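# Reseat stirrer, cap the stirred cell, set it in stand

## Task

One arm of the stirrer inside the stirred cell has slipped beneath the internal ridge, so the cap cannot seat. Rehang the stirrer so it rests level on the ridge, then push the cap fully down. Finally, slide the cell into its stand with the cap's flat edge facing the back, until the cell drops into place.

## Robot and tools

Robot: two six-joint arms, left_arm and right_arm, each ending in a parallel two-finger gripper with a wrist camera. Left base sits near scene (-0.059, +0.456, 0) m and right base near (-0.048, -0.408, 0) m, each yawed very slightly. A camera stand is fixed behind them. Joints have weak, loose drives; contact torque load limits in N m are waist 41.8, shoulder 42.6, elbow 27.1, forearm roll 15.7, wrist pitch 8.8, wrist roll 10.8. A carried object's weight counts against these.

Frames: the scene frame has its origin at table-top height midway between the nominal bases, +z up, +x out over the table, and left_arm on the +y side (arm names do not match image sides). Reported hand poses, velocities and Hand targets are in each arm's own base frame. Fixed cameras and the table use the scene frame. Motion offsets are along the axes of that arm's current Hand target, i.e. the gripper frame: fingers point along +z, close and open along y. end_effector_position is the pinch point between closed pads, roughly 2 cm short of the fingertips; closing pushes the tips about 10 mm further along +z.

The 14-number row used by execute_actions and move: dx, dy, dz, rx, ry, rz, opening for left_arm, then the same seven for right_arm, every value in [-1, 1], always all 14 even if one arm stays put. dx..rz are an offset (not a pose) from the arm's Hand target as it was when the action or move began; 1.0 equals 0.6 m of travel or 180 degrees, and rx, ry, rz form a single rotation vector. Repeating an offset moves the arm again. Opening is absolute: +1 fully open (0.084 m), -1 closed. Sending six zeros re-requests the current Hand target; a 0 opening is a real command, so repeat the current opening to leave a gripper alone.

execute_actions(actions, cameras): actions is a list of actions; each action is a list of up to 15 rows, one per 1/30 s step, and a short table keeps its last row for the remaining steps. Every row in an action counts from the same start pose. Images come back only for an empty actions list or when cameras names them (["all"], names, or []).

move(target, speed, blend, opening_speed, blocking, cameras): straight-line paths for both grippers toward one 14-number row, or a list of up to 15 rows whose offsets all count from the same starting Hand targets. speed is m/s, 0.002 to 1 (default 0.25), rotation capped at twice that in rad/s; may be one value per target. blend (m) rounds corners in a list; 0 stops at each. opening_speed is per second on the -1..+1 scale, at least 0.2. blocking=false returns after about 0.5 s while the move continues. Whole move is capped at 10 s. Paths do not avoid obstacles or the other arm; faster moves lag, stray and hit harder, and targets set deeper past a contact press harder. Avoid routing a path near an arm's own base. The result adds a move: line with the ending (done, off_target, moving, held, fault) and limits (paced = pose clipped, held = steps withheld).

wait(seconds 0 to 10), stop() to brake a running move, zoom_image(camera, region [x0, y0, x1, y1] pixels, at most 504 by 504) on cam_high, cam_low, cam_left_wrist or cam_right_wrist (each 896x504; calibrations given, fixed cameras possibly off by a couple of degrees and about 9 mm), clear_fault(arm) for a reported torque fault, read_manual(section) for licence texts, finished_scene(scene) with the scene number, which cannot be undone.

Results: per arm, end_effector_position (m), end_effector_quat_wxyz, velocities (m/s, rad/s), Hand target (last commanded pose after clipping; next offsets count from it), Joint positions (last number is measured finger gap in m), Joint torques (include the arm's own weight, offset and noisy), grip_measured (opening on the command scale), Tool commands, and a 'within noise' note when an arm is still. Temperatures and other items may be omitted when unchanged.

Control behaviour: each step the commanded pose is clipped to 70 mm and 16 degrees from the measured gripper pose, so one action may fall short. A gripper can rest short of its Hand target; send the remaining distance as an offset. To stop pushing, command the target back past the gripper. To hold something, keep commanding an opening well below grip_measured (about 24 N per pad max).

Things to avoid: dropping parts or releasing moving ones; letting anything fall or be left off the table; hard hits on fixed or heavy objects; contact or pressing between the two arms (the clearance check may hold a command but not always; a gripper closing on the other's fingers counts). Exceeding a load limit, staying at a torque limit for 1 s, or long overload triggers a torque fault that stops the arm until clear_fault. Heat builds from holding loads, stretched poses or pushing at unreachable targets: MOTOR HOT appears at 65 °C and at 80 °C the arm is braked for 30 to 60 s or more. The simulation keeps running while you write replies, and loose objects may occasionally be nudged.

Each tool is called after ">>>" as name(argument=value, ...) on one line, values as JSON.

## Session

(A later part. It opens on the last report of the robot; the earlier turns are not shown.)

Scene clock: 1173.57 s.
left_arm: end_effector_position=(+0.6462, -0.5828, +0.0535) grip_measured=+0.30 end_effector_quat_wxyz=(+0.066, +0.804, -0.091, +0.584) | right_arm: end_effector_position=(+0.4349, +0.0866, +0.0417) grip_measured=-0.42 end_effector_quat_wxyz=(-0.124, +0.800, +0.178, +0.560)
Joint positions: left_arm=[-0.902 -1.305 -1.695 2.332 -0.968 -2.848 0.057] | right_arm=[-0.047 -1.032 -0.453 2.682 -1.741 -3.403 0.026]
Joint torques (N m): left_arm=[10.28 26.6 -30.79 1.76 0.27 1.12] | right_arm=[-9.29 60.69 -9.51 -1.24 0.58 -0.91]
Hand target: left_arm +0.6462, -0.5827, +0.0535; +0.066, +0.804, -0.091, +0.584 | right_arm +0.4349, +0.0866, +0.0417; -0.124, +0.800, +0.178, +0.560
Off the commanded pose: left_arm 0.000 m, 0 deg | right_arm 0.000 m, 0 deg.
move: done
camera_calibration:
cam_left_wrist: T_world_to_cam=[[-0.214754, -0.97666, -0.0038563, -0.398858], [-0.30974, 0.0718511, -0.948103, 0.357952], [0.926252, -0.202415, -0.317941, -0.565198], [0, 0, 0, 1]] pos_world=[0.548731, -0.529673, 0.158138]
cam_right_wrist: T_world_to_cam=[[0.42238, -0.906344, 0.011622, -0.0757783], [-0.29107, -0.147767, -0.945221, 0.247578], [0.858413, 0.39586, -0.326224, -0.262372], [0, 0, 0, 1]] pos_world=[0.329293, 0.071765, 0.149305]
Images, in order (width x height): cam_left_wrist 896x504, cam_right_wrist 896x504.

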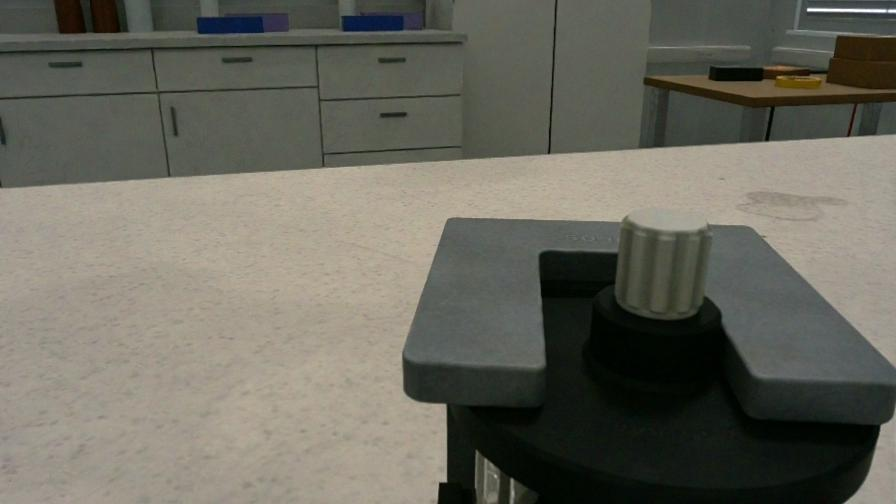

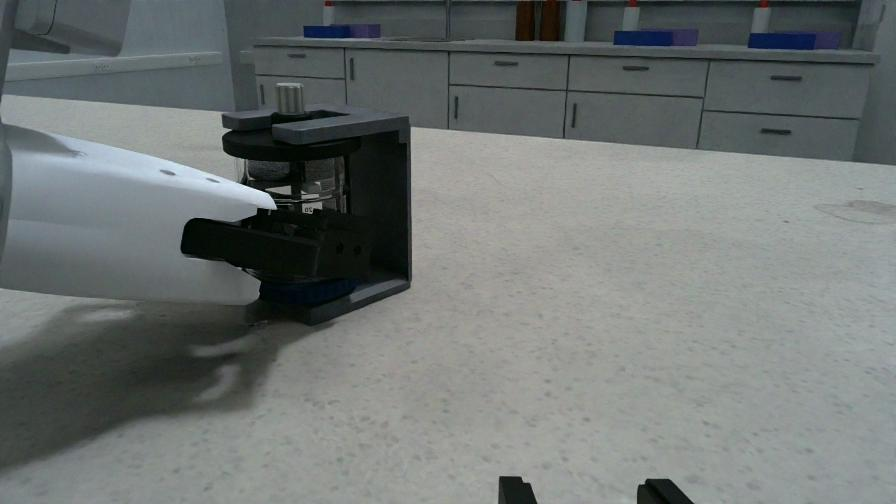

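>>> move(target=[[0,-0.0037,0,-0.0211,0,0.0069,0,0,0,0,0,0,0,-0.4],[0.0041,-0.0023,0.0126,-0.0264,0,0.0086,0,0,0,0,0,0,0,-0.4]], speed=0.04, cameras=["cam_left_wrist","cam_right_wrist"])

>>> zoom_image(camera="cam_right_wrist", region=[180, 80, 430, 360])

Scene clock: 1185.10 s.
left_arm: end_effector_position=(+0.6543, -0.5832, +0.0535) grip_measured=+0.30 end_effector_quat_wxyz=(+0.091, +0.799, -0.126, +0.581) | right_arm: end_effector_position=(+0.4349, +0.0866, +0.0417) grip_measured=-0.42 end_effector_quat_wxyz=(-0.124, +0.800, +0.178, +0.560)
Joint positions: left_arm=[-0.869 -1.294 -1.668 2.474 -0.949 -2.901 0.057] | right_arm=[-0.047 -1.032 -0.453 2.682 -1.741 -3.403 0.026]
Joint torques (N m): left_arm=[9.61 24.83 -29.06 3.3 0.57 -1.26] | right_arm=[-8.76 59.98 -9.28 -0.88 0.48 -0.84]
Hand target: left_arm +0.6543, -0.5832, +0.0535; +0.091, +0.799, -0.126, +0.581 | right_arm +0.4349, +0.0866, +0.0417; -0.124, +0.800, +0.178, +0.560
Off the commanded pose: left_arm 0.000 m, 0 deg | right_arm 0.000 m, 0 deg.
move: done
camera_calibration:
cam_left_wrist: T_world_to_cam=[[-0.298896, -0.954278, -0.00387827, -0.329359], [-0.302231, 0.098517, -0.94813, 0.371125], [0.905162, -0.28222, -0.317858, -0.605488], [0, 0, 0, 1]] pos_world=[0.561786, -0.521742, 0.158138]
cam_right_wrist: T_world_to_cam=[[0.42238, -0.906344, 0.011622, -0.0757783], [-0.29107, -0.147767, -0.945221, 0.247578], [0.858413, 0.39586, -0.326224, -0.262372], [0, 0, 0, 1]] pos_world=[0.329293, 0.071765, 0.149305]
Images, in order (width x height): cam_left_wrist 896x504, cam_right_wrist 896x504.

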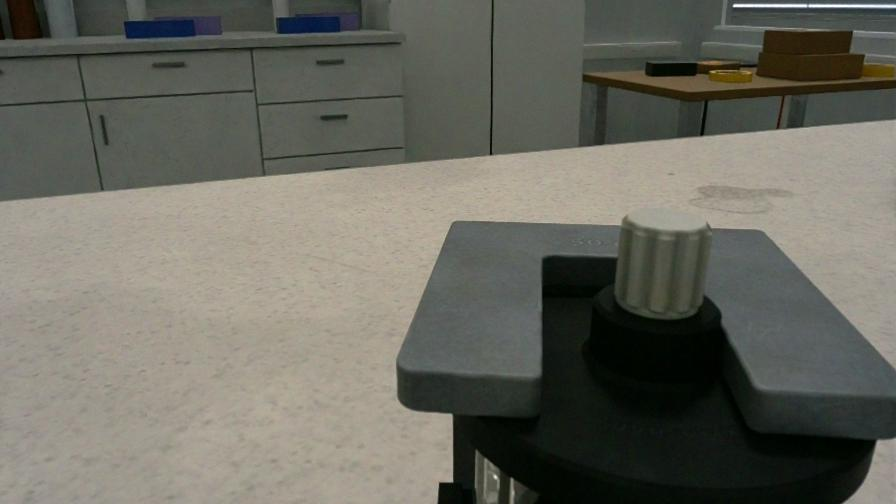

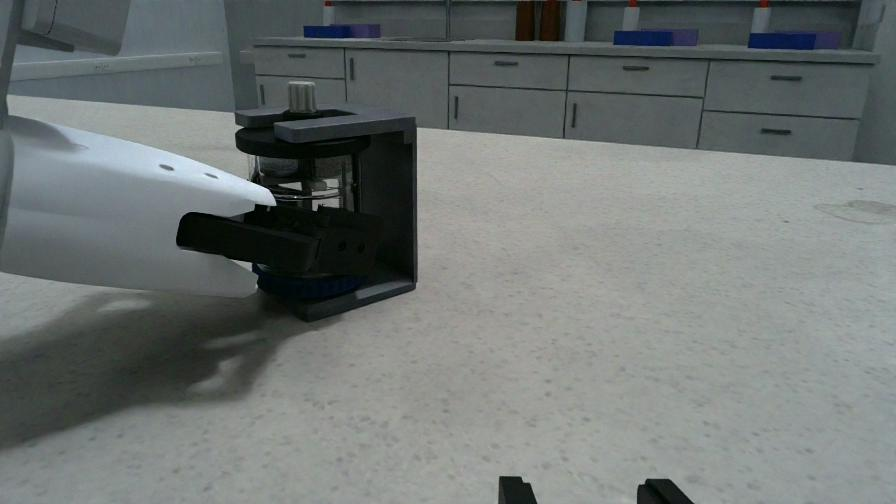

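Scaled by 1.800.

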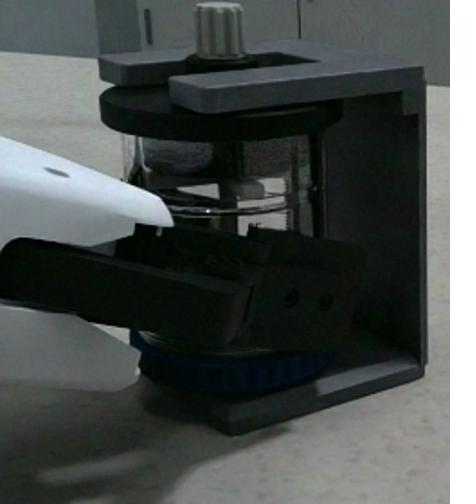

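>>> move(target=[[-0.0016,0,0.0005,0,0,0,0,0,0,0,0,0,0,-0.4],[0.0025,0.0011,0.0131,0,0,0,0,0,0,0,0,0,0,-0.4]], speed=0.04, cameras=["cam_left_wrist","cam_right_wrist"])

>>> zoom_image(camera="cam_right_wrist", region=[180, 80, 430, 360])

Scene clock: 1199.27 s.
left_arm: end_effector_position=(+0.6617, -0.5863, +0.0528) grip_measured=+0.30 end_effector_quat_wxyz=(+0.091, +0.799, -0.126, +0.581) | right_arm: end_effector_position=(+0.4349, +0.0866, +0.0417) grip_measured=-0.42 end_effector_quat_wxyz=(-0.124, +0.800, +0.178, +0.560)
Joint positions: left_arm=[-0.863 -1.309 -1.699 2.473 -0.935 -2.891 0.057] | right_arm=[-0.047 -1.032 -0.453 2.682 -1.741 -3.403 0.026]
Joint torques (N m): left_arm=[10.51 21.79 -26.63 -2.18 1.45 1.27] | right_arm=[-8.34 59.27 -9.14 -1.31 0.41 -0.75]
Hand target: left_arm +0.6616, -0.5862, +0.0525; +0.091, +0.799, -0.126, +0.581 | right_arm +0.4349, +0.0866, +0.0417; -0.124, +0.800, +0.178, +0.560
Off the commanded pose: left_arm 0.000 m, 0 deg | right_arm 0.000 m, 0 deg.
move: done
camera_calibration:
cam_left_wrist: T_world_to_cam=[[-0.298942, -0.954264, -0.00372364, -0.330099], [-0.302089, 0.0983352, -0.948194, 0.372742], [0.905194, -0.28233, -0.317669, -0.613421], [0, 0, 0, 1]] pos_world=[0.569186, -0.524842, 0.157338]
cam_right_wrist: T_world_to_cam=[[0.42238, -0.906344, 0.011622, -0.0757783], [-0.29107, -0.147767, -0.945221, 0.247578], [0.858413, 0.39586, -0.326224, -0.262372], [0, 0, 0, 1]] pos_world=[0.329293, 0.071765, 0.149305]
Images, in order (width x height): cam_left_wrist 896x504, cam_right_wrist 896x504.

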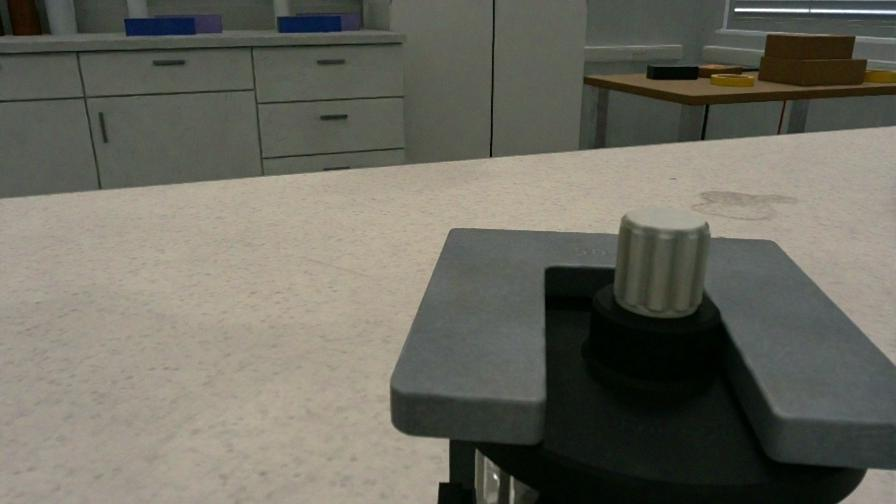

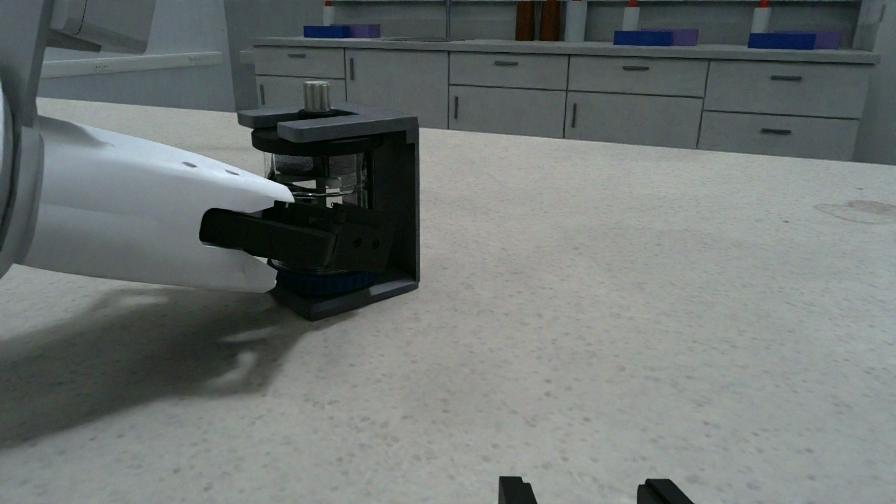

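Scaled by 1.800.

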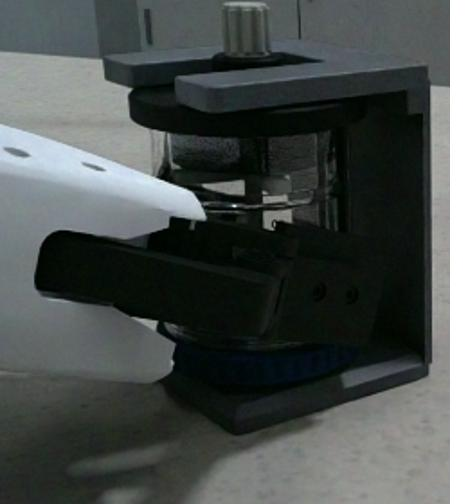

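>>> move(target=[[0,-0.0015,0,-0.0264,0,0.0086,0,0,0,0,0,0,0,-0.4],[0.0036,0,0.0095,-0.0264,0,0.0086,0,0,0,0,0,0,0,-0.4]], speed=0.04, cameras=["cam_left_wrist","cam_right_wrist"])

>>> zoom_image(camera="cam_right_wrist", region=[180, 80, 430, 360])

Scene clock: 1208.23 s.
left_arm: end_effector_position=(+0.6674, -0.5881, +0.0528) grip_measured=+0.30 end_effector_quat_wxyz=(+0.116, +0.793, -0.160, +0.576) | right_arm: end_effector_position=(+0.4349, +0.0866, +0.0417) grip_measured=-0.42 end_effector_quat_wxyz=(-0.124, +0.800, +0.178, +0.560)
Joint positions: left_arm=[-0.832 -1.3 -1.68 2.615 -0.918 -2.944 0.057] | right_arm=[-0.047 -1.032 -0.453 2.682 -1.741 -3.403 0.026]
Joint torques (N m): left_arm=[10.28 26.26 -28.5 -1.97 0.44 1.24] | right_arm=[-9.3 59.86 -8.94 -1.31 0.4 -0.97]
Hand target: left_arm +0.6674, -0.5881, +0.0528; +0.116, +0.793, -0.160, +0.576 | right_arm +0.4349, +0.0866, +0.0417; -0.124, +0.800, +0.178, +0.560
Off the commanded pose: left_arm 0.000 m, 0 deg | right_arm 0.000 m, 0 deg.
move: done
camera_calibration:
cam_left_wrist: T_world_to_cam=[[-0.381021, -0.924558, -0.00389842, -0.257895], [-0.292659, 0.124605, -0.948064, 0.383855], [0.877026, -0.360091, -0.318057, -0.646032], [0, 0, 0, 1]] pos_world=[0.580662, -0.5189, 0.157438]
cam_right_wrist: T_world_to_cam=[[0.42238, -0.906344, 0.011622, -0.0757783], [-0.29107, -0.147767, -0.945221, 0.247578], [0.858413, 0.39586, -0.326224, -0.262372], [0, 0, 0, 1]] pos_world=[0.329293, 0.071765, 0.149305]
Images, in order (width x height): cam_left_wrist 896x504, cam_right_wrist 896x504.

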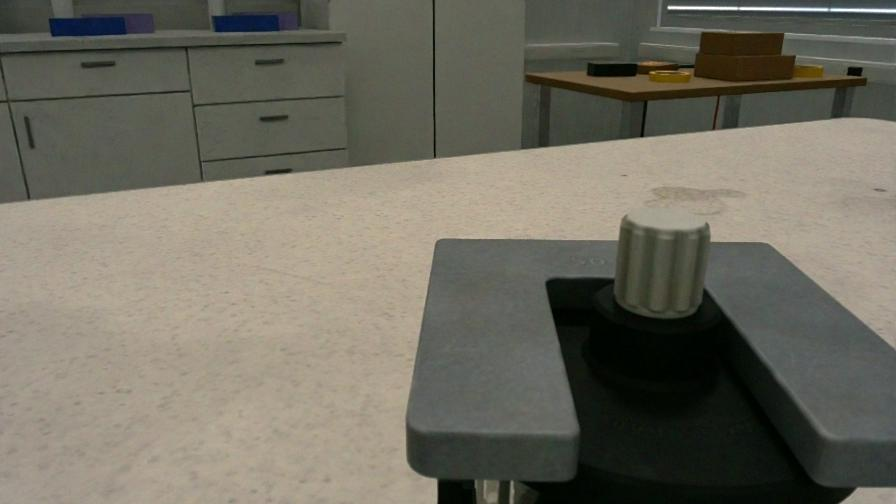

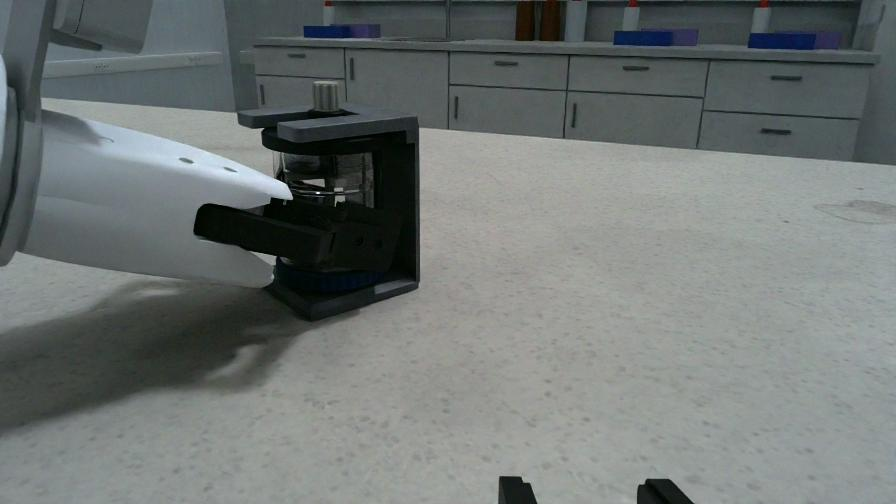

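Scaled by 1.800.

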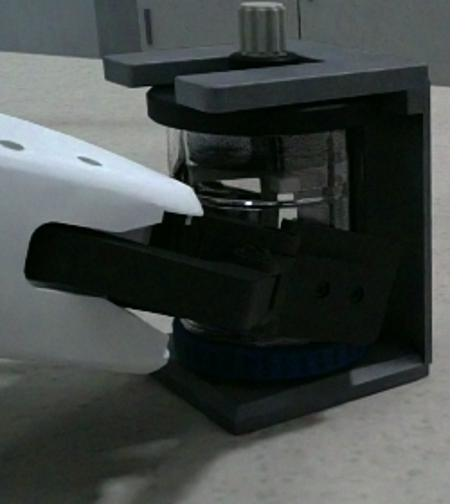

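>>> move(target=[0.0016,-0.001,0.0048,0,0,0,0,0,0,0,0,0,0,-0.4], speed=0.03)

>>> move(target=[-0.0063,0,0.0021,0,0,0,0,0,0,0,0,0,0,-0.4], speed=0.02, cameras=["cam_left_wrist","cam_right_wrist"])

>>> zoom_image(camera="cam_right_wrist", region=[180, 80, 430, 360])

Scene clock: 1216.37 s.
left_arm: end_effector_position=(+0.6705, -0.5887, +0.0528) grip_measured=+0.30 end_effector_quat_wxyz=(+0.116, +0.793, -0.160, +0.576) | right_arm: end_effector_position=(+0.4349, +0.0866, +0.0417) grip_measured=-0.42 end_effector_quat_wxyz=(-0.124, +0.800, +0.178, +0.560)
Joint positions: left_arm=[-0.83 -1.305 -1.691 2.615 -0.912 -2.941 0.057] | right_arm=[-0.047 -1.032 -0.453 2.682 -1.741 -3.403 0.026]
Joint torques (N m): left_arm=[11.04 27.31 -30.23 2.76 0.19 1.08] | right_arm=[-9.49 60.79 -8.85 -0.94 0.49 -0.86]
Hand target: left_arm +0.6705, -0.5887, +0.0528; +0.116, +0.793, -0.160, +0.576 | right_arm +0.4349, +0.0866, +0.0417; -0.124, +0.800, +0.178, +0.560
Off the commanded pose: left_arm 0.000 m, 0 deg | right_arm 0.000 m, 0 deg.
move: done

Scene clock: 1217.07 s.
left_arm: end_effector_position=(+0.6706, -0.5889, +0.0494) grip_measured=+0.30 end_effector_quat_wxyz=(+0.116, +0.793, -0.160, +0.576) | right_arm: end_effector_position=(+0.4349, +0.0866, +0.0417) grip_measured=-0.42 end_effector_quat_wxyz=(-0.124, +0.800, +0.178, +0.560)
Joint positions: left_arm=[-0.83 -1.313 -1.697 2.616 -0.915 -2.943 0.057] | right_arm=[-0.047 -1.032 -0.453 2.682 -1.741 -3.403 0.026]
Joint torques (N m): left_arm=[9.98 20.46 -24.33 2.78 -0.73 -1.26] | right_arm=[-9.45 60.71 -9.32 -0.88 0.44 -0.83]
Hand target: left_arm +0.6705, -0.5887, +0.0488; +0.116, +0.793, -0.160, +0.576 | right_arm +0.4349, +0.0866, +0.0417; -0.124, +0.800, +0.178, +0.560
Off the commanded pose: left_arm 0.001 m, 0 deg | right_arm 0.000 m, 0 deg.
move: done
camera_calibration:
cam_left_wrist: T_world_to_cam=[[-0.380958, -0.924585, -0.00377212, -0.257445], [-0.291959, 0.124165, -0.948337, 0.380935], [0.877286, -0.360175, -0.317243, -0.650438], [0, 0, 0, 1]] pos_world=[0.583762, -0.5196, 0.153937]
cam_right_wrist: T_world_to_cam=[[0.42238, -0.906344, 0.011622, -0.0757783], [-0.29107, -0.147767, -0.945221, 0.247578], [0.858413, 0.39586, -0.326224, -0.262372], [0, 0, 0, 1]] pos_world=[0.329293, 0.071765, 0.149305]
Images, in order (width x height): cam_left_wrist 896x504, cam_right_wrist 896x504.

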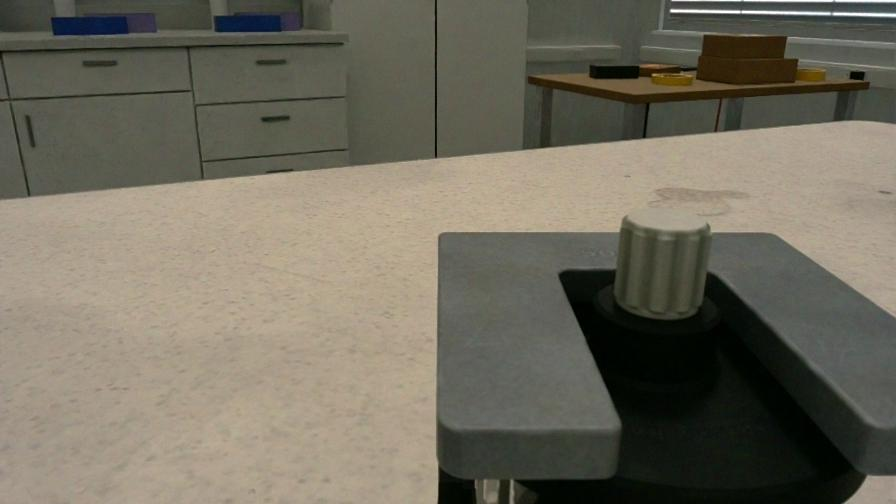

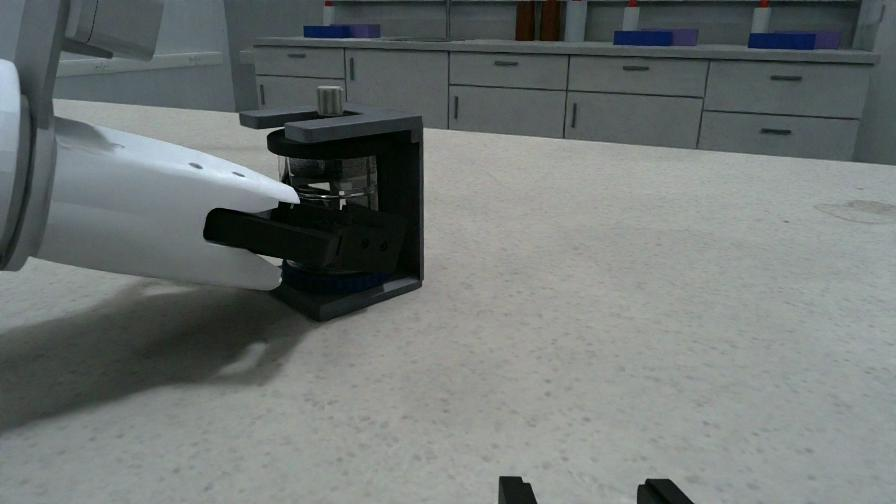

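Scaled by 1.800.

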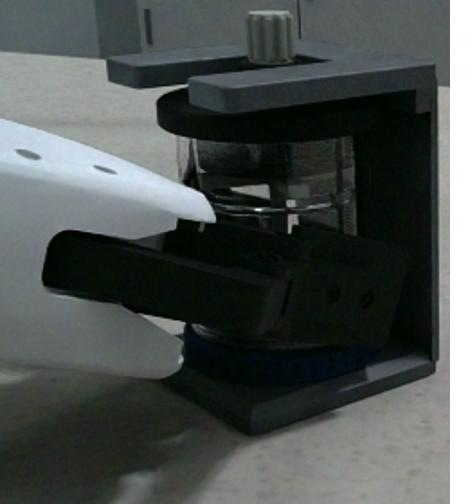

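>>> move(target=[[0.0048,0,-0.0016,0,0,0,0,0,0,0,0,0,0,-0.4],[0.0079,0.0005,0.0079,0,0,0,0,0,0,0,0,0,0,-0.4],[0.0019,0.0005,0.0099,0,0,0,0,0,0,0,0,0,0,-0.4]], speed=0.03, cameras=["cam_left_wrist","cam_right_wrist"])

>>> zoom_image(camera="cam_right_wrist", region=[180, 80, 430, 360])

Scene clock: 1225.83 s.
left_arm: end_effector_position=(+0.6761, -0.5915, +0.0486) grip_measured=+0.30 end_effector_quat_wxyz=(+0.116, +0.793, -0.160, +0.576) | right_arm: end_effector_position=(+0.4349, +0.0866, +0.0417) grip_measured=-0.42 end_effector_quat_wxyz=(-0.124, +0.800, +0.178, +0.560)
Joint positions: left_arm=[-0.826 -1.325 -1.723 2.615 -0.903 -2.936 0.057] | right_arm=[-0.047 -1.032 -0.453 2.682 -1.741 -3.403 0.026]
Joint torques (N m): left_arm=[11.35 18.97 -24.05 2.36 -1.41 -1.25] | right_arm=[-8.95 59.95 -8.84 -0.81 0.45 -0.91]
Hand target: left_arm +0.6759, -0.5913, +0.0481; +0.116, +0.793, -0.160, +0.576 | right_arm +0.4349, +0.0866, +0.0417; -0.124, +0.800, +0.178, +0.560
Off the commanded pose: left_arm 0.001 m, 0 deg | right_arm 0.000 m, 0 deg.
move: done
camera_calibration:
cam_left_wrist: T_world_to_cam=[[-0.380889, -0.924613, -0.00371672, -0.257859], [-0.292191, 0.124178, -0.948264, 0.382303], [0.877239, -0.360097, -0.317461, -0.656231], [0, 0, 0, 1]] pos_world=[0.589162, -0.5222, 0.153238]
cam_right_wrist: T_world_to_cam=[[0.42238, -0.906344, 0.011622, -0.0757783], [-0.29107, -0.147767, -0.945221, 0.247578], [0.858413, 0.39586, -0.326224, -0.262372], [0, 0, 0, 1]] pos_world=[0.329293, 0.071765, 0.149305]
Images, in order (width x height): cam_left_wrist 896x504, cam_right_wrist 896x504.

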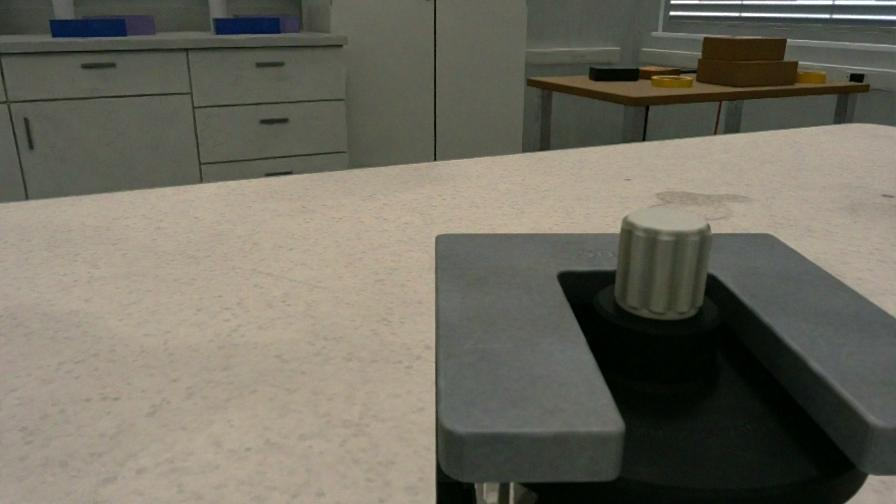

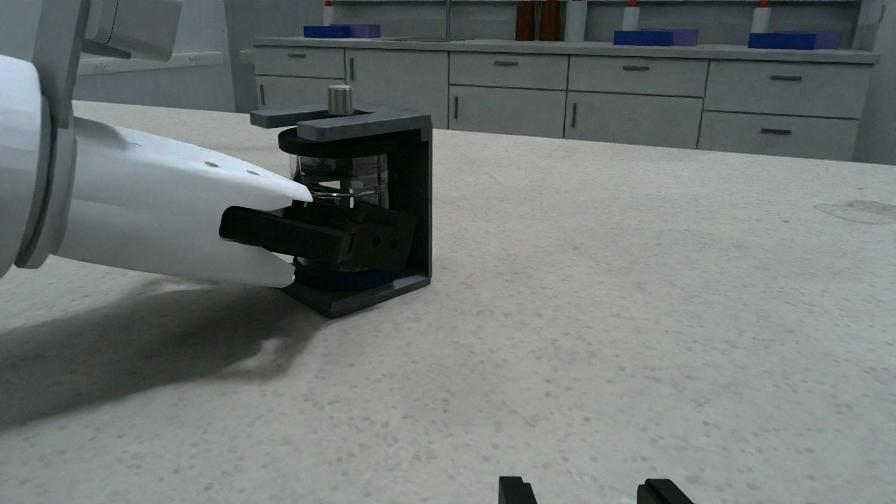

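Scaled by 1.800.

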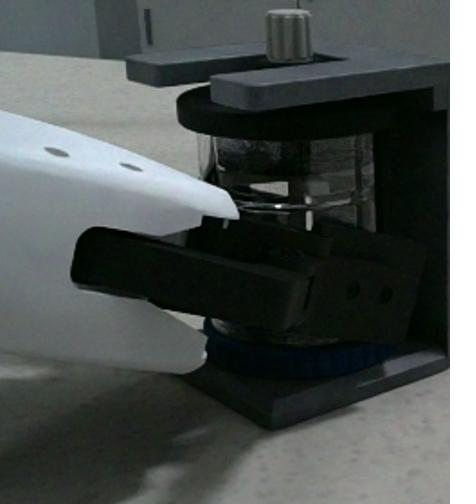

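>>> move(target=[0,0,0,0,0,0,0.45,0,0,0,0,0,0,-0.4], opening_speed=0.4, cameras=["cam_left_wrist","cam_right_wrist"])

>>> zoom_image(camera="cam_right_wrist", region=[180, 80, 430, 360])

Scene clock: 1231.33 s.
left_arm: end_effector_position=(+0.6760, -0.5913, +0.0481) grip_measured=+0.44 end_effector_quat_wxyz=(+0.116, +0.793, -0.160, +0.576) | right_arm: end_effector_position=(+0.4349, +0.0866, +0.0417) grip_measured=-0.42 end_effector_quat_wxyz=(-0.124, +0.800, +0.178, +0.560)
Joint positions: left_arm=[-0.826 -1.326 -1.723 2.615 -0.903 -2.936 0.063] | right_arm=[-0.047 -1.032 -0.453 2.682 -1.741 -3.403 0.026]
Joint torques (N m): left_arm=[5.16 25.57 -13.79 2.44 -1.27 -1.13] | right_arm=[-9.35 59.51 -9.17 -0.72 0.37 -0.8]
Hand target: left_arm +0.6759, -0.5913, +0.0481; +0.116, +0.793, -0.160, +0.576 | right_arm +0.4349, +0.0866, +0.0417; -0.124, +0.800, +0.178, +0.560
Off the commanded pose: left_arm 0.000 m, 0 deg | right_arm 0.000 m, 0 deg.
move: done
camera_calibration:
cam_left_wrist: T_world_to_cam=[[-0.38089, -0.924612, -0.00388838, -0.25774], [-0.292581, 0.124515, -0.948099, 0.382198], [0.877108, -0.359984, -0.317951, -0.656143], [0, 0, 0, 1]] pos_world=[0.589162, -0.5221, 0.152738]
cam_right_wrist: T_world_to_cam=[[0.42238, -0.906344, 0.011622, -0.0757783], [-0.29107, -0.147767, -0.945221, 0.247578], [0.858413, 0.39586, -0.326224, -0.262372], [0, 0, 0, 1]] pos_world=[0.329293, 0.071765, 0.149305]
Images, in order (width x height): cam_left_wrist 896x504, cam_right_wrist 896x504.

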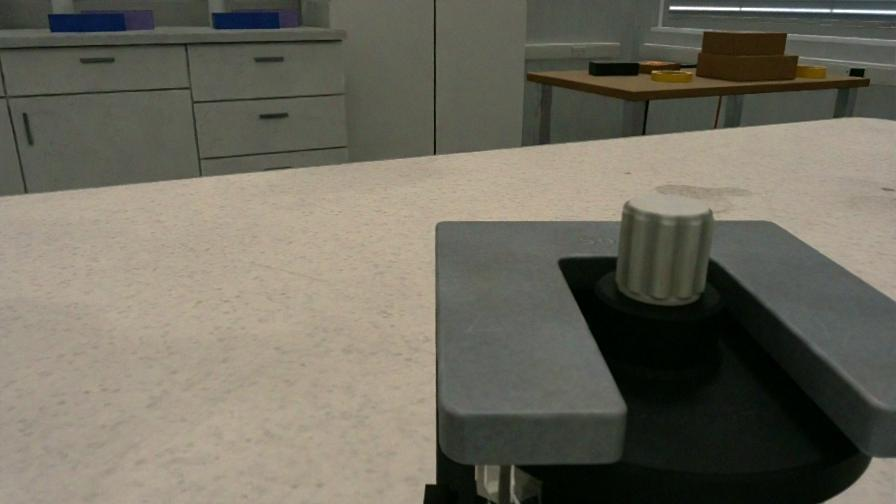

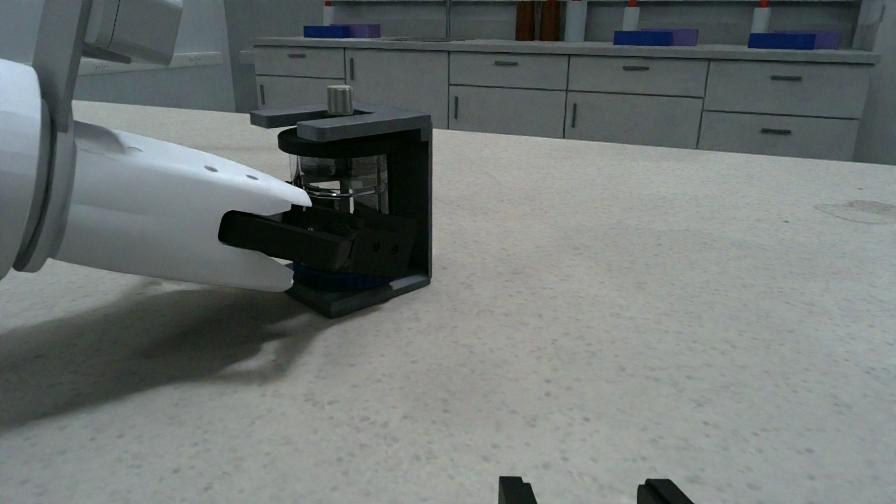

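Scaled by 1.800.

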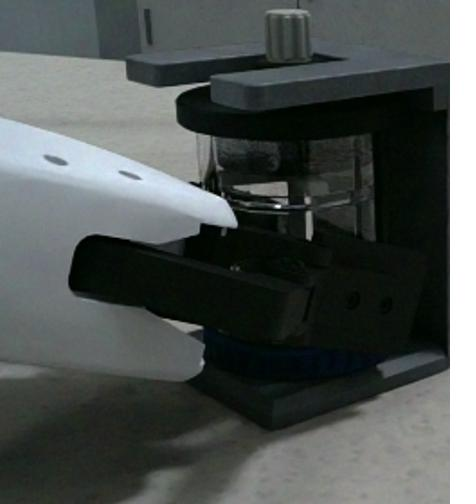

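>>> move(target=[[0,0,0,0,0,0,0.6,0,0,0,0,0,0,-0.4],[-0.056,0,-0.174,0,0,0,0.6,0,0,0,0,0,0,-0.4]], speed=0.06, cameras=["cam_left_wrist","cam_right_wrist"])

>>> zoom_image(camera="cam_right_wrist", region=[230, 70, 450, 330])

>>> zoom_image(camera="cam_left_wrist", region=[400, 100, 800, 504])

Scene clock: 1250.30 s.
left_arm: end_effector_position=(+0.5749, -0.5487, +0.0483) grip_measured=+0.60 end_effector_quat_wxyz=(+0.116, +0.793, -0.160, +0.576) | right_arm: end_effector_position=(+0.4349, +0.0866, +0.0417) grip_measured=-0.42 end_effector_quat_wxyz=(-0.124, +0.800, +0.178, +0.560)
Joint positions: left_arm=[-0.904 -1.17 -1.351 2.598 -1.1 -3.043 0.069] | right_arm=[-0.047 -1.032 -0.453 2.682 -1.741 -3.403 0.026]
Joint torques (N m): left_arm=[-10.87 75.73 -5.69 -2.76 -3.94 -1.4] | right_arm=[-8.9 59.93 -9.16 -1 0.32 -0.78]
Hand target: left_arm +0.5748, -0.5487, +0.0484; +0.116, +0.793, -0.160, +0.576 | right_arm +0.4349, +0.0866, +0.0417; -0.124, +0.800, +0.178, +0.560
Off the commanded pose: left_arm 0.000 m, 0 deg | right_arm 0.000 m, 0 deg.
move: done
camera_calibration:
cam_left_wrist: T_world_to_cam=[[-0.380906, -0.924605, -0.00393975, -0.25684], [-0.292644, 0.124599, -0.948069, 0.34757], [0.87708, -0.359973, -0.318041, -0.552036], [0, 0, 0, 1]] pos_world=[0.488062, -0.4795, 0.152938]
cam_right_wrist: T_world_to_cam=[[0.42238, -0.906344, 0.011622, -0.0757783], [-0.29107, -0.147767, -0.945221, 0.247578], [0.858413, 0.39586, -0.326224, -0.262372], [0, 0, 0, 1]] pos_world=[0.329293, 0.071765, 0.149305]
Images, in order (width x height): cam_left_wrist 896x504, cam_right_wrist 896x504.

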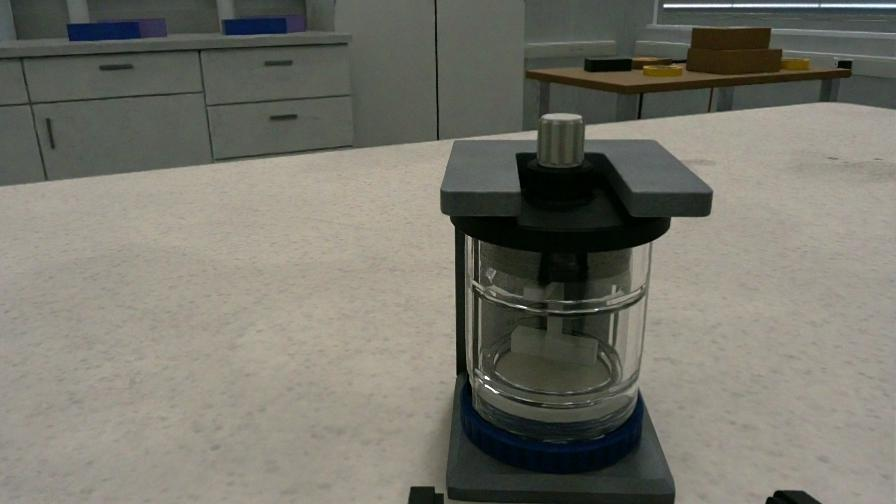

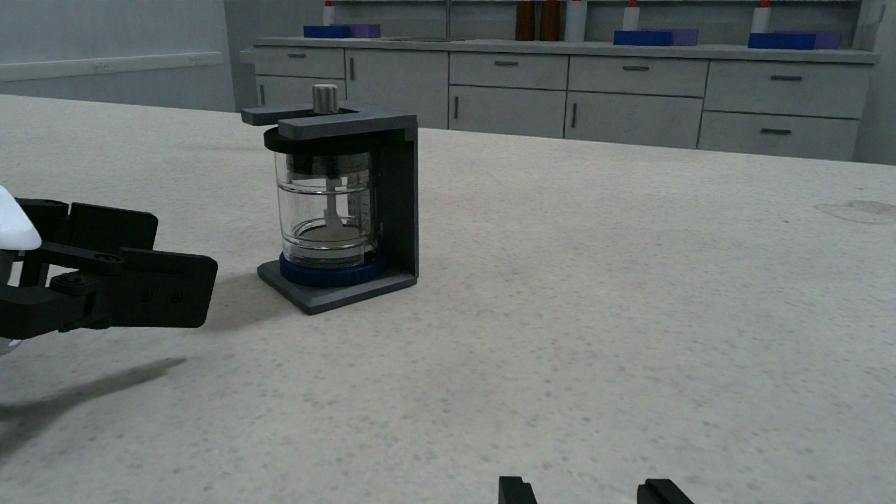

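Scaled by 1.938.

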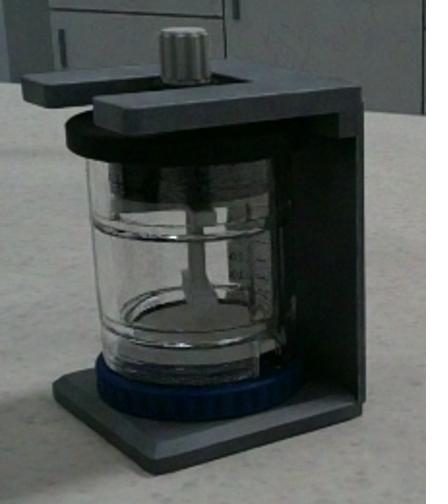

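Scaled by 1.248.

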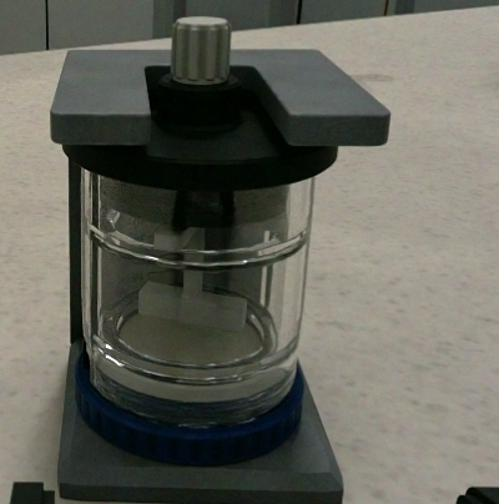

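>>> move(target=[[0.056,0,0.174,0,0,0,0.6,0,0,0,0,0,0,-0.4],[0.056,0,0.174,0,0,0,0.0,0,0,0,0,0,0,-0.4],[0.0513,0,0.1755,0,0,0,0.0,0,0,0,0,0,0,-0.4]], speed=0.06, opening_speed=0.6, cameras=["cam_left_wrist","cam_right_wrist"])

>>> move(target=[-0.0026,0,-0.0079,0,0,0,0,0,0,0,0,0,0,-0.4], speed=0.01, cameras=["cam_left_wrist","cam_right_wrist"])

Scene clock: 1272.67 s.
left_arm: end_effector_position=(+0.6760, -0.5915, +0.0457) grip_measured=+0.38 end_effector_quat_wxyz=(+0.116, +0.793, -0.160, +0.576) | right_arm: end_effector_position=(+0.4349, +0.0866, +0.0417) grip_measured=-0.42 end_effector_quat_wxyz=(-0.124, +0.800, +0.178, +0.560)
Joint positions: left_arm=[-0.826 -1.332 -1.727 2.616 -0.904 -2.937 0.06] | right_arm=[-0.047 -1.032 -0.453 2.682 -1.741 -3.403 0.026]
Joint torques (N m): left_arm=[5.98 20.43 -23.83 2.39 -1.31 -1.09] | right_arm=[-9.41 60.38 -9.41 -0.77 0.37 -0.69]
Hand target: left_arm +0.6759, -0.5913, +0.0451; +0.116, +0.793, -0.160, +0.576 | right_arm +0.4349, +0.0866, +0.0417; -0.124, +0.800, +0.178, +0.560
Off the commanded pose: left_arm 0.001 m, 0 deg | right_arm 0.000 m, 0 deg.
move: done
camera_calibration:
cam_left_wrist: T_world_to_cam=[[-0.380889, -0.924613, -0.00371672, -0.25787], [-0.292191, 0.124178, -0.948264, 0.379458], [0.877239, -0.360097, -0.317461, -0.657184], [0, 0, 0, 1]] pos_world=[0.589162, -0.5222, 0.150238]
cam_right_wrist: T_world_to_cam=[[0.42238, -0.906344, 0.011622, -0.0757783], [-0.29107, -0.147767, -0.945221, 0.247578], [0.858413, 0.39586, -0.326224, -0.262372], [0, 0, 0, 1]] pos_world=[0.329293, 0.071765, 0.149305]
Images, in order (width x height): cam_left_wrist 896x504, cam_right_wrist 896x504.

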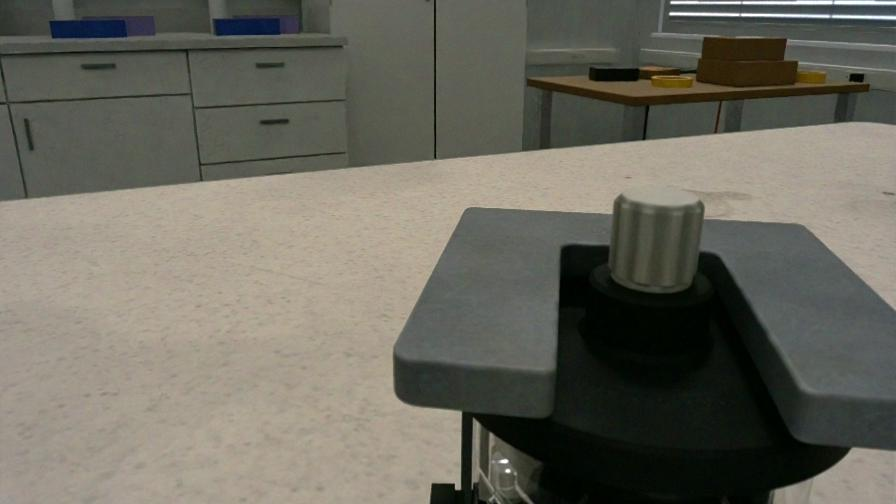

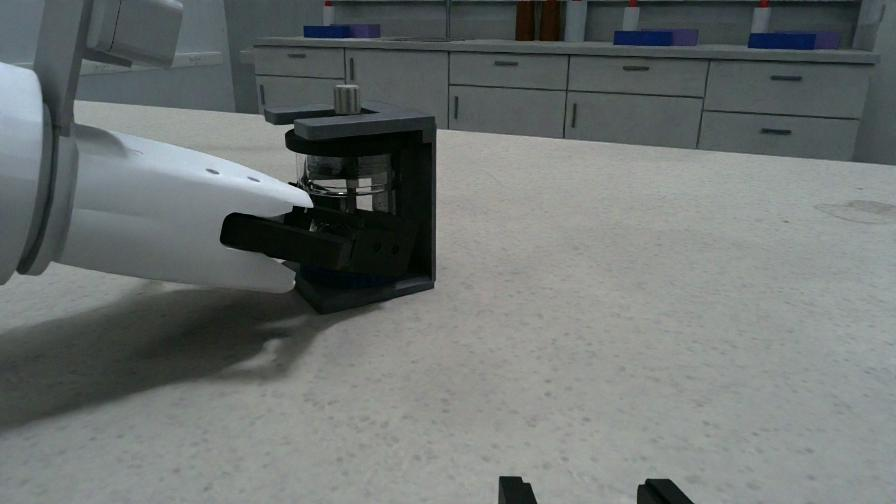

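Scene clock: 1273.47 s.
left_arm: end_effector_position=(+0.6713, -0.5894, +0.0451) grip_measured=+0.38 end_effector_quat_wxyz=(+0.116, +0.793, -0.160, +0.576) | right_arm: end_effector_position=(+0.4349, +0.0866, +0.0417) grip_measured=-0.42 end_effector_quat_wxyz=(-0.124, +0.800, +0.178, +0.560)
Joint positions: left_arm=[-0.829 -1.324 -1.707 2.617 -0.914 -2.943 0.06] | right_arm=[-0.047 -1.032 -0.453 2.682 -1.741 -3.403 0.026]
Joint torques (N m): left_arm=[-8.58 72.3 -4.98 2.46 -1.3 -1.06] | right_arm=[-9.3 59.22 -9.44 -0.64 0.24 -0.64]
Hand target: left_arm +0.6713, -0.5894, +0.0451; +0.116, +0.793, -0.160, +0.576 | right_arm +0.4349, +0.0866, +0.0417; -0.124, +0.800, +0.178, +0.560
Off the commanded pose: left_arm 0.000 m, 0 deg | right_arm 0.000 m, 0 deg.
move: done
camera_calibration:
cam_left_wrist: T_world_to_cam=[[-0.380906, -0.924605, -0.00394076, -0.257764], [-0.29256, 0.124566, -0.948099, 0.377756], [0.877108, -0.359984, -0.317951, -0.652291], [0, 0, 0, 1]] pos_world=[0.584462, -0.5202, 0.149738]
cam_right_wrist: T_world_to_cam=[[0.42238, -0.906344, 0.011622, -0.0757783], [-0.29107, -0.147767, -0.945221, 0.247578], [0.858413, 0.39586, -0.326224, -0.262372], [0, 0, 0, 1]] pos_world=[0.329293, 0.071765, 0.149305]
Images, in order (width x height): cam_left_wrist 896x504, cam_right_wrist 896x504.

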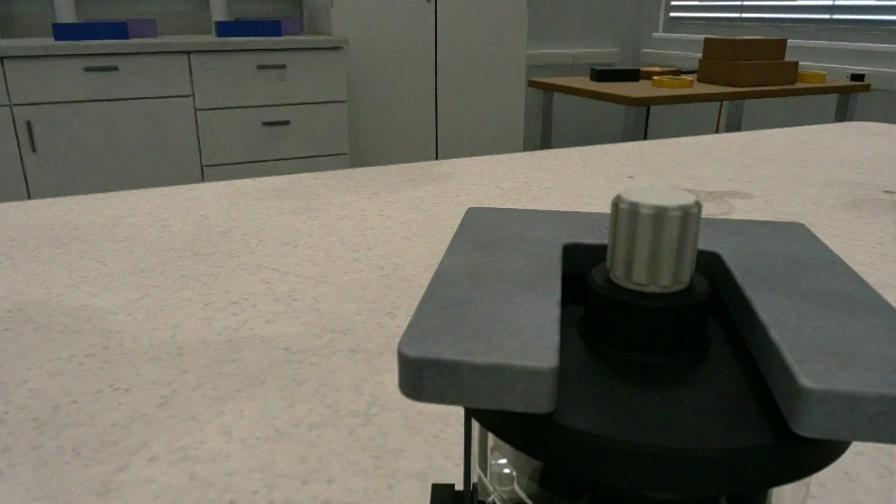

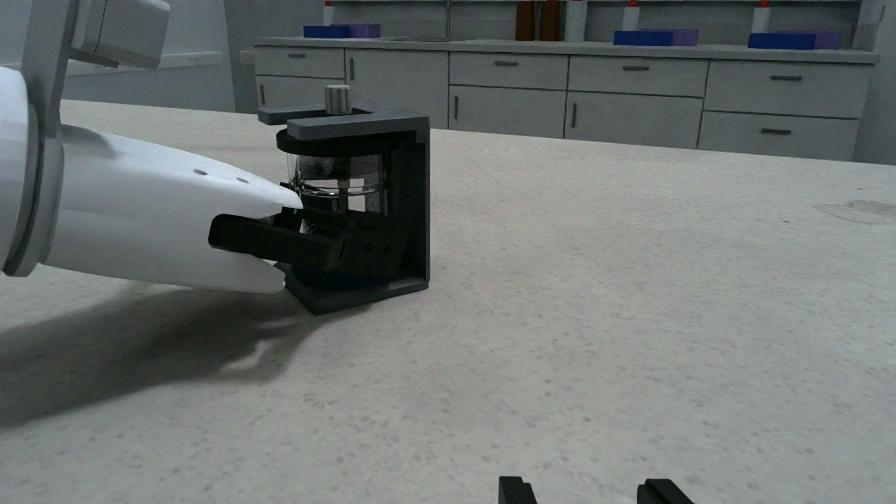

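>>> move(target=[[0.0048,0,-0.0016,0,0,0,0,0,0,0,0,0,0,-0.4],[0.0007,0,-0.0142,0,0,0,0,0,0,0,0,0,0,-0.4]], speed=0.03, cameras=["cam_left_wrist","cam_right_wrist"])

>>> zoom_image(camera="cam_right_wrist", region=[230, 70, 450, 330])

Scene clock: 1287.83 s.
left_arm: end_effector_position=(+0.6639, -0.5863, +0.0480) grip_measured=+0.38 end_effector_quat_wxyz=(+0.116, +0.793, -0.160, +0.576) | right_arm: end_effector_position=(+0.4349, +0.0866, +0.0417) grip_measured=-0.42 end_effector_quat_wxyz=(-0.124, +0.800, +0.178, +0.560)
Joint positions: left_arm=[-0.834 -1.303 -1.672 2.617 -0.929 -2.95 0.06] | right_arm=[-0.047 -1.032 -0.453 2.682 -1.741 -3.403 0.026]
Joint torques (N m): left_arm=[-7.91 80.27 -7.17 2.48 -3.69 -1.12] | right_arm=[-8.22 60.52 -9.09 -0.45 0.28 -0.69]
Hand target: left_arm +0.6640, -0.5863, +0.0481; +0.116, +0.793, -0.160, +0.576 | right_arm +0.4349, +0.0866, +0.0417; -0.124, +0.800, +0.178, +0.560
Off the commanded pose: left_arm 0.000 m, 0 deg | right_arm 0.000 m, 0 deg.
move: done
camera_calibration:
cam_left_wrist: T_world_to_cam=[[-0.380956, -0.924585, -0.00398007, -0.257622], [-0.292649, 0.124661, -0.948059, 0.378078], [0.877057, -0.360004, -0.318069, -0.643813], [0, 0, 0, 1]] pos_world=[0.577162, -0.5171, 0.152638]
cam_right_wrist: T_world_to_cam=[[0.42238, -0.906344, 0.011622, -0.0757783], [-0.29107, -0.147767, -0.945221, 0.247578], [0.858413, 0.39586, -0.326224, -0.262372], [0, 0, 0, 1]] pos_world=[0.329293, 0.071765, 0.149305]
Images, in order (width x height): cam_left_wrist 896x504, cam_right_wrist 896x504.

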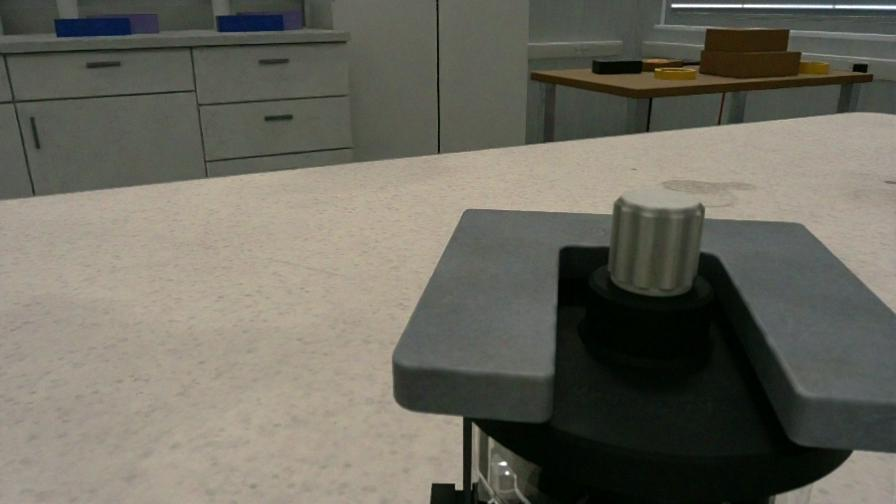

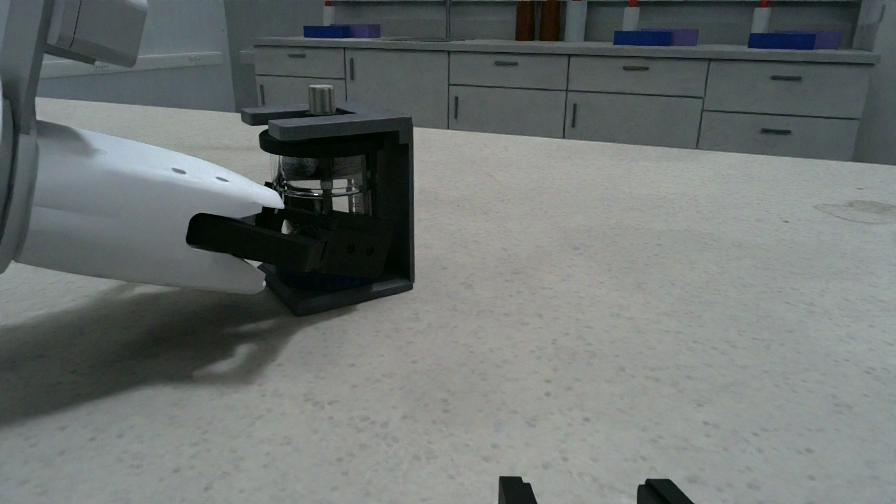

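Scaled by 1.938.

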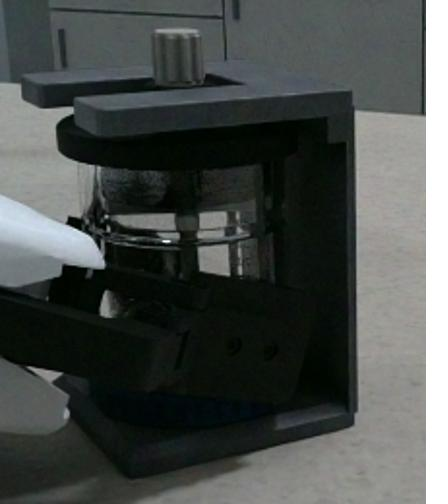

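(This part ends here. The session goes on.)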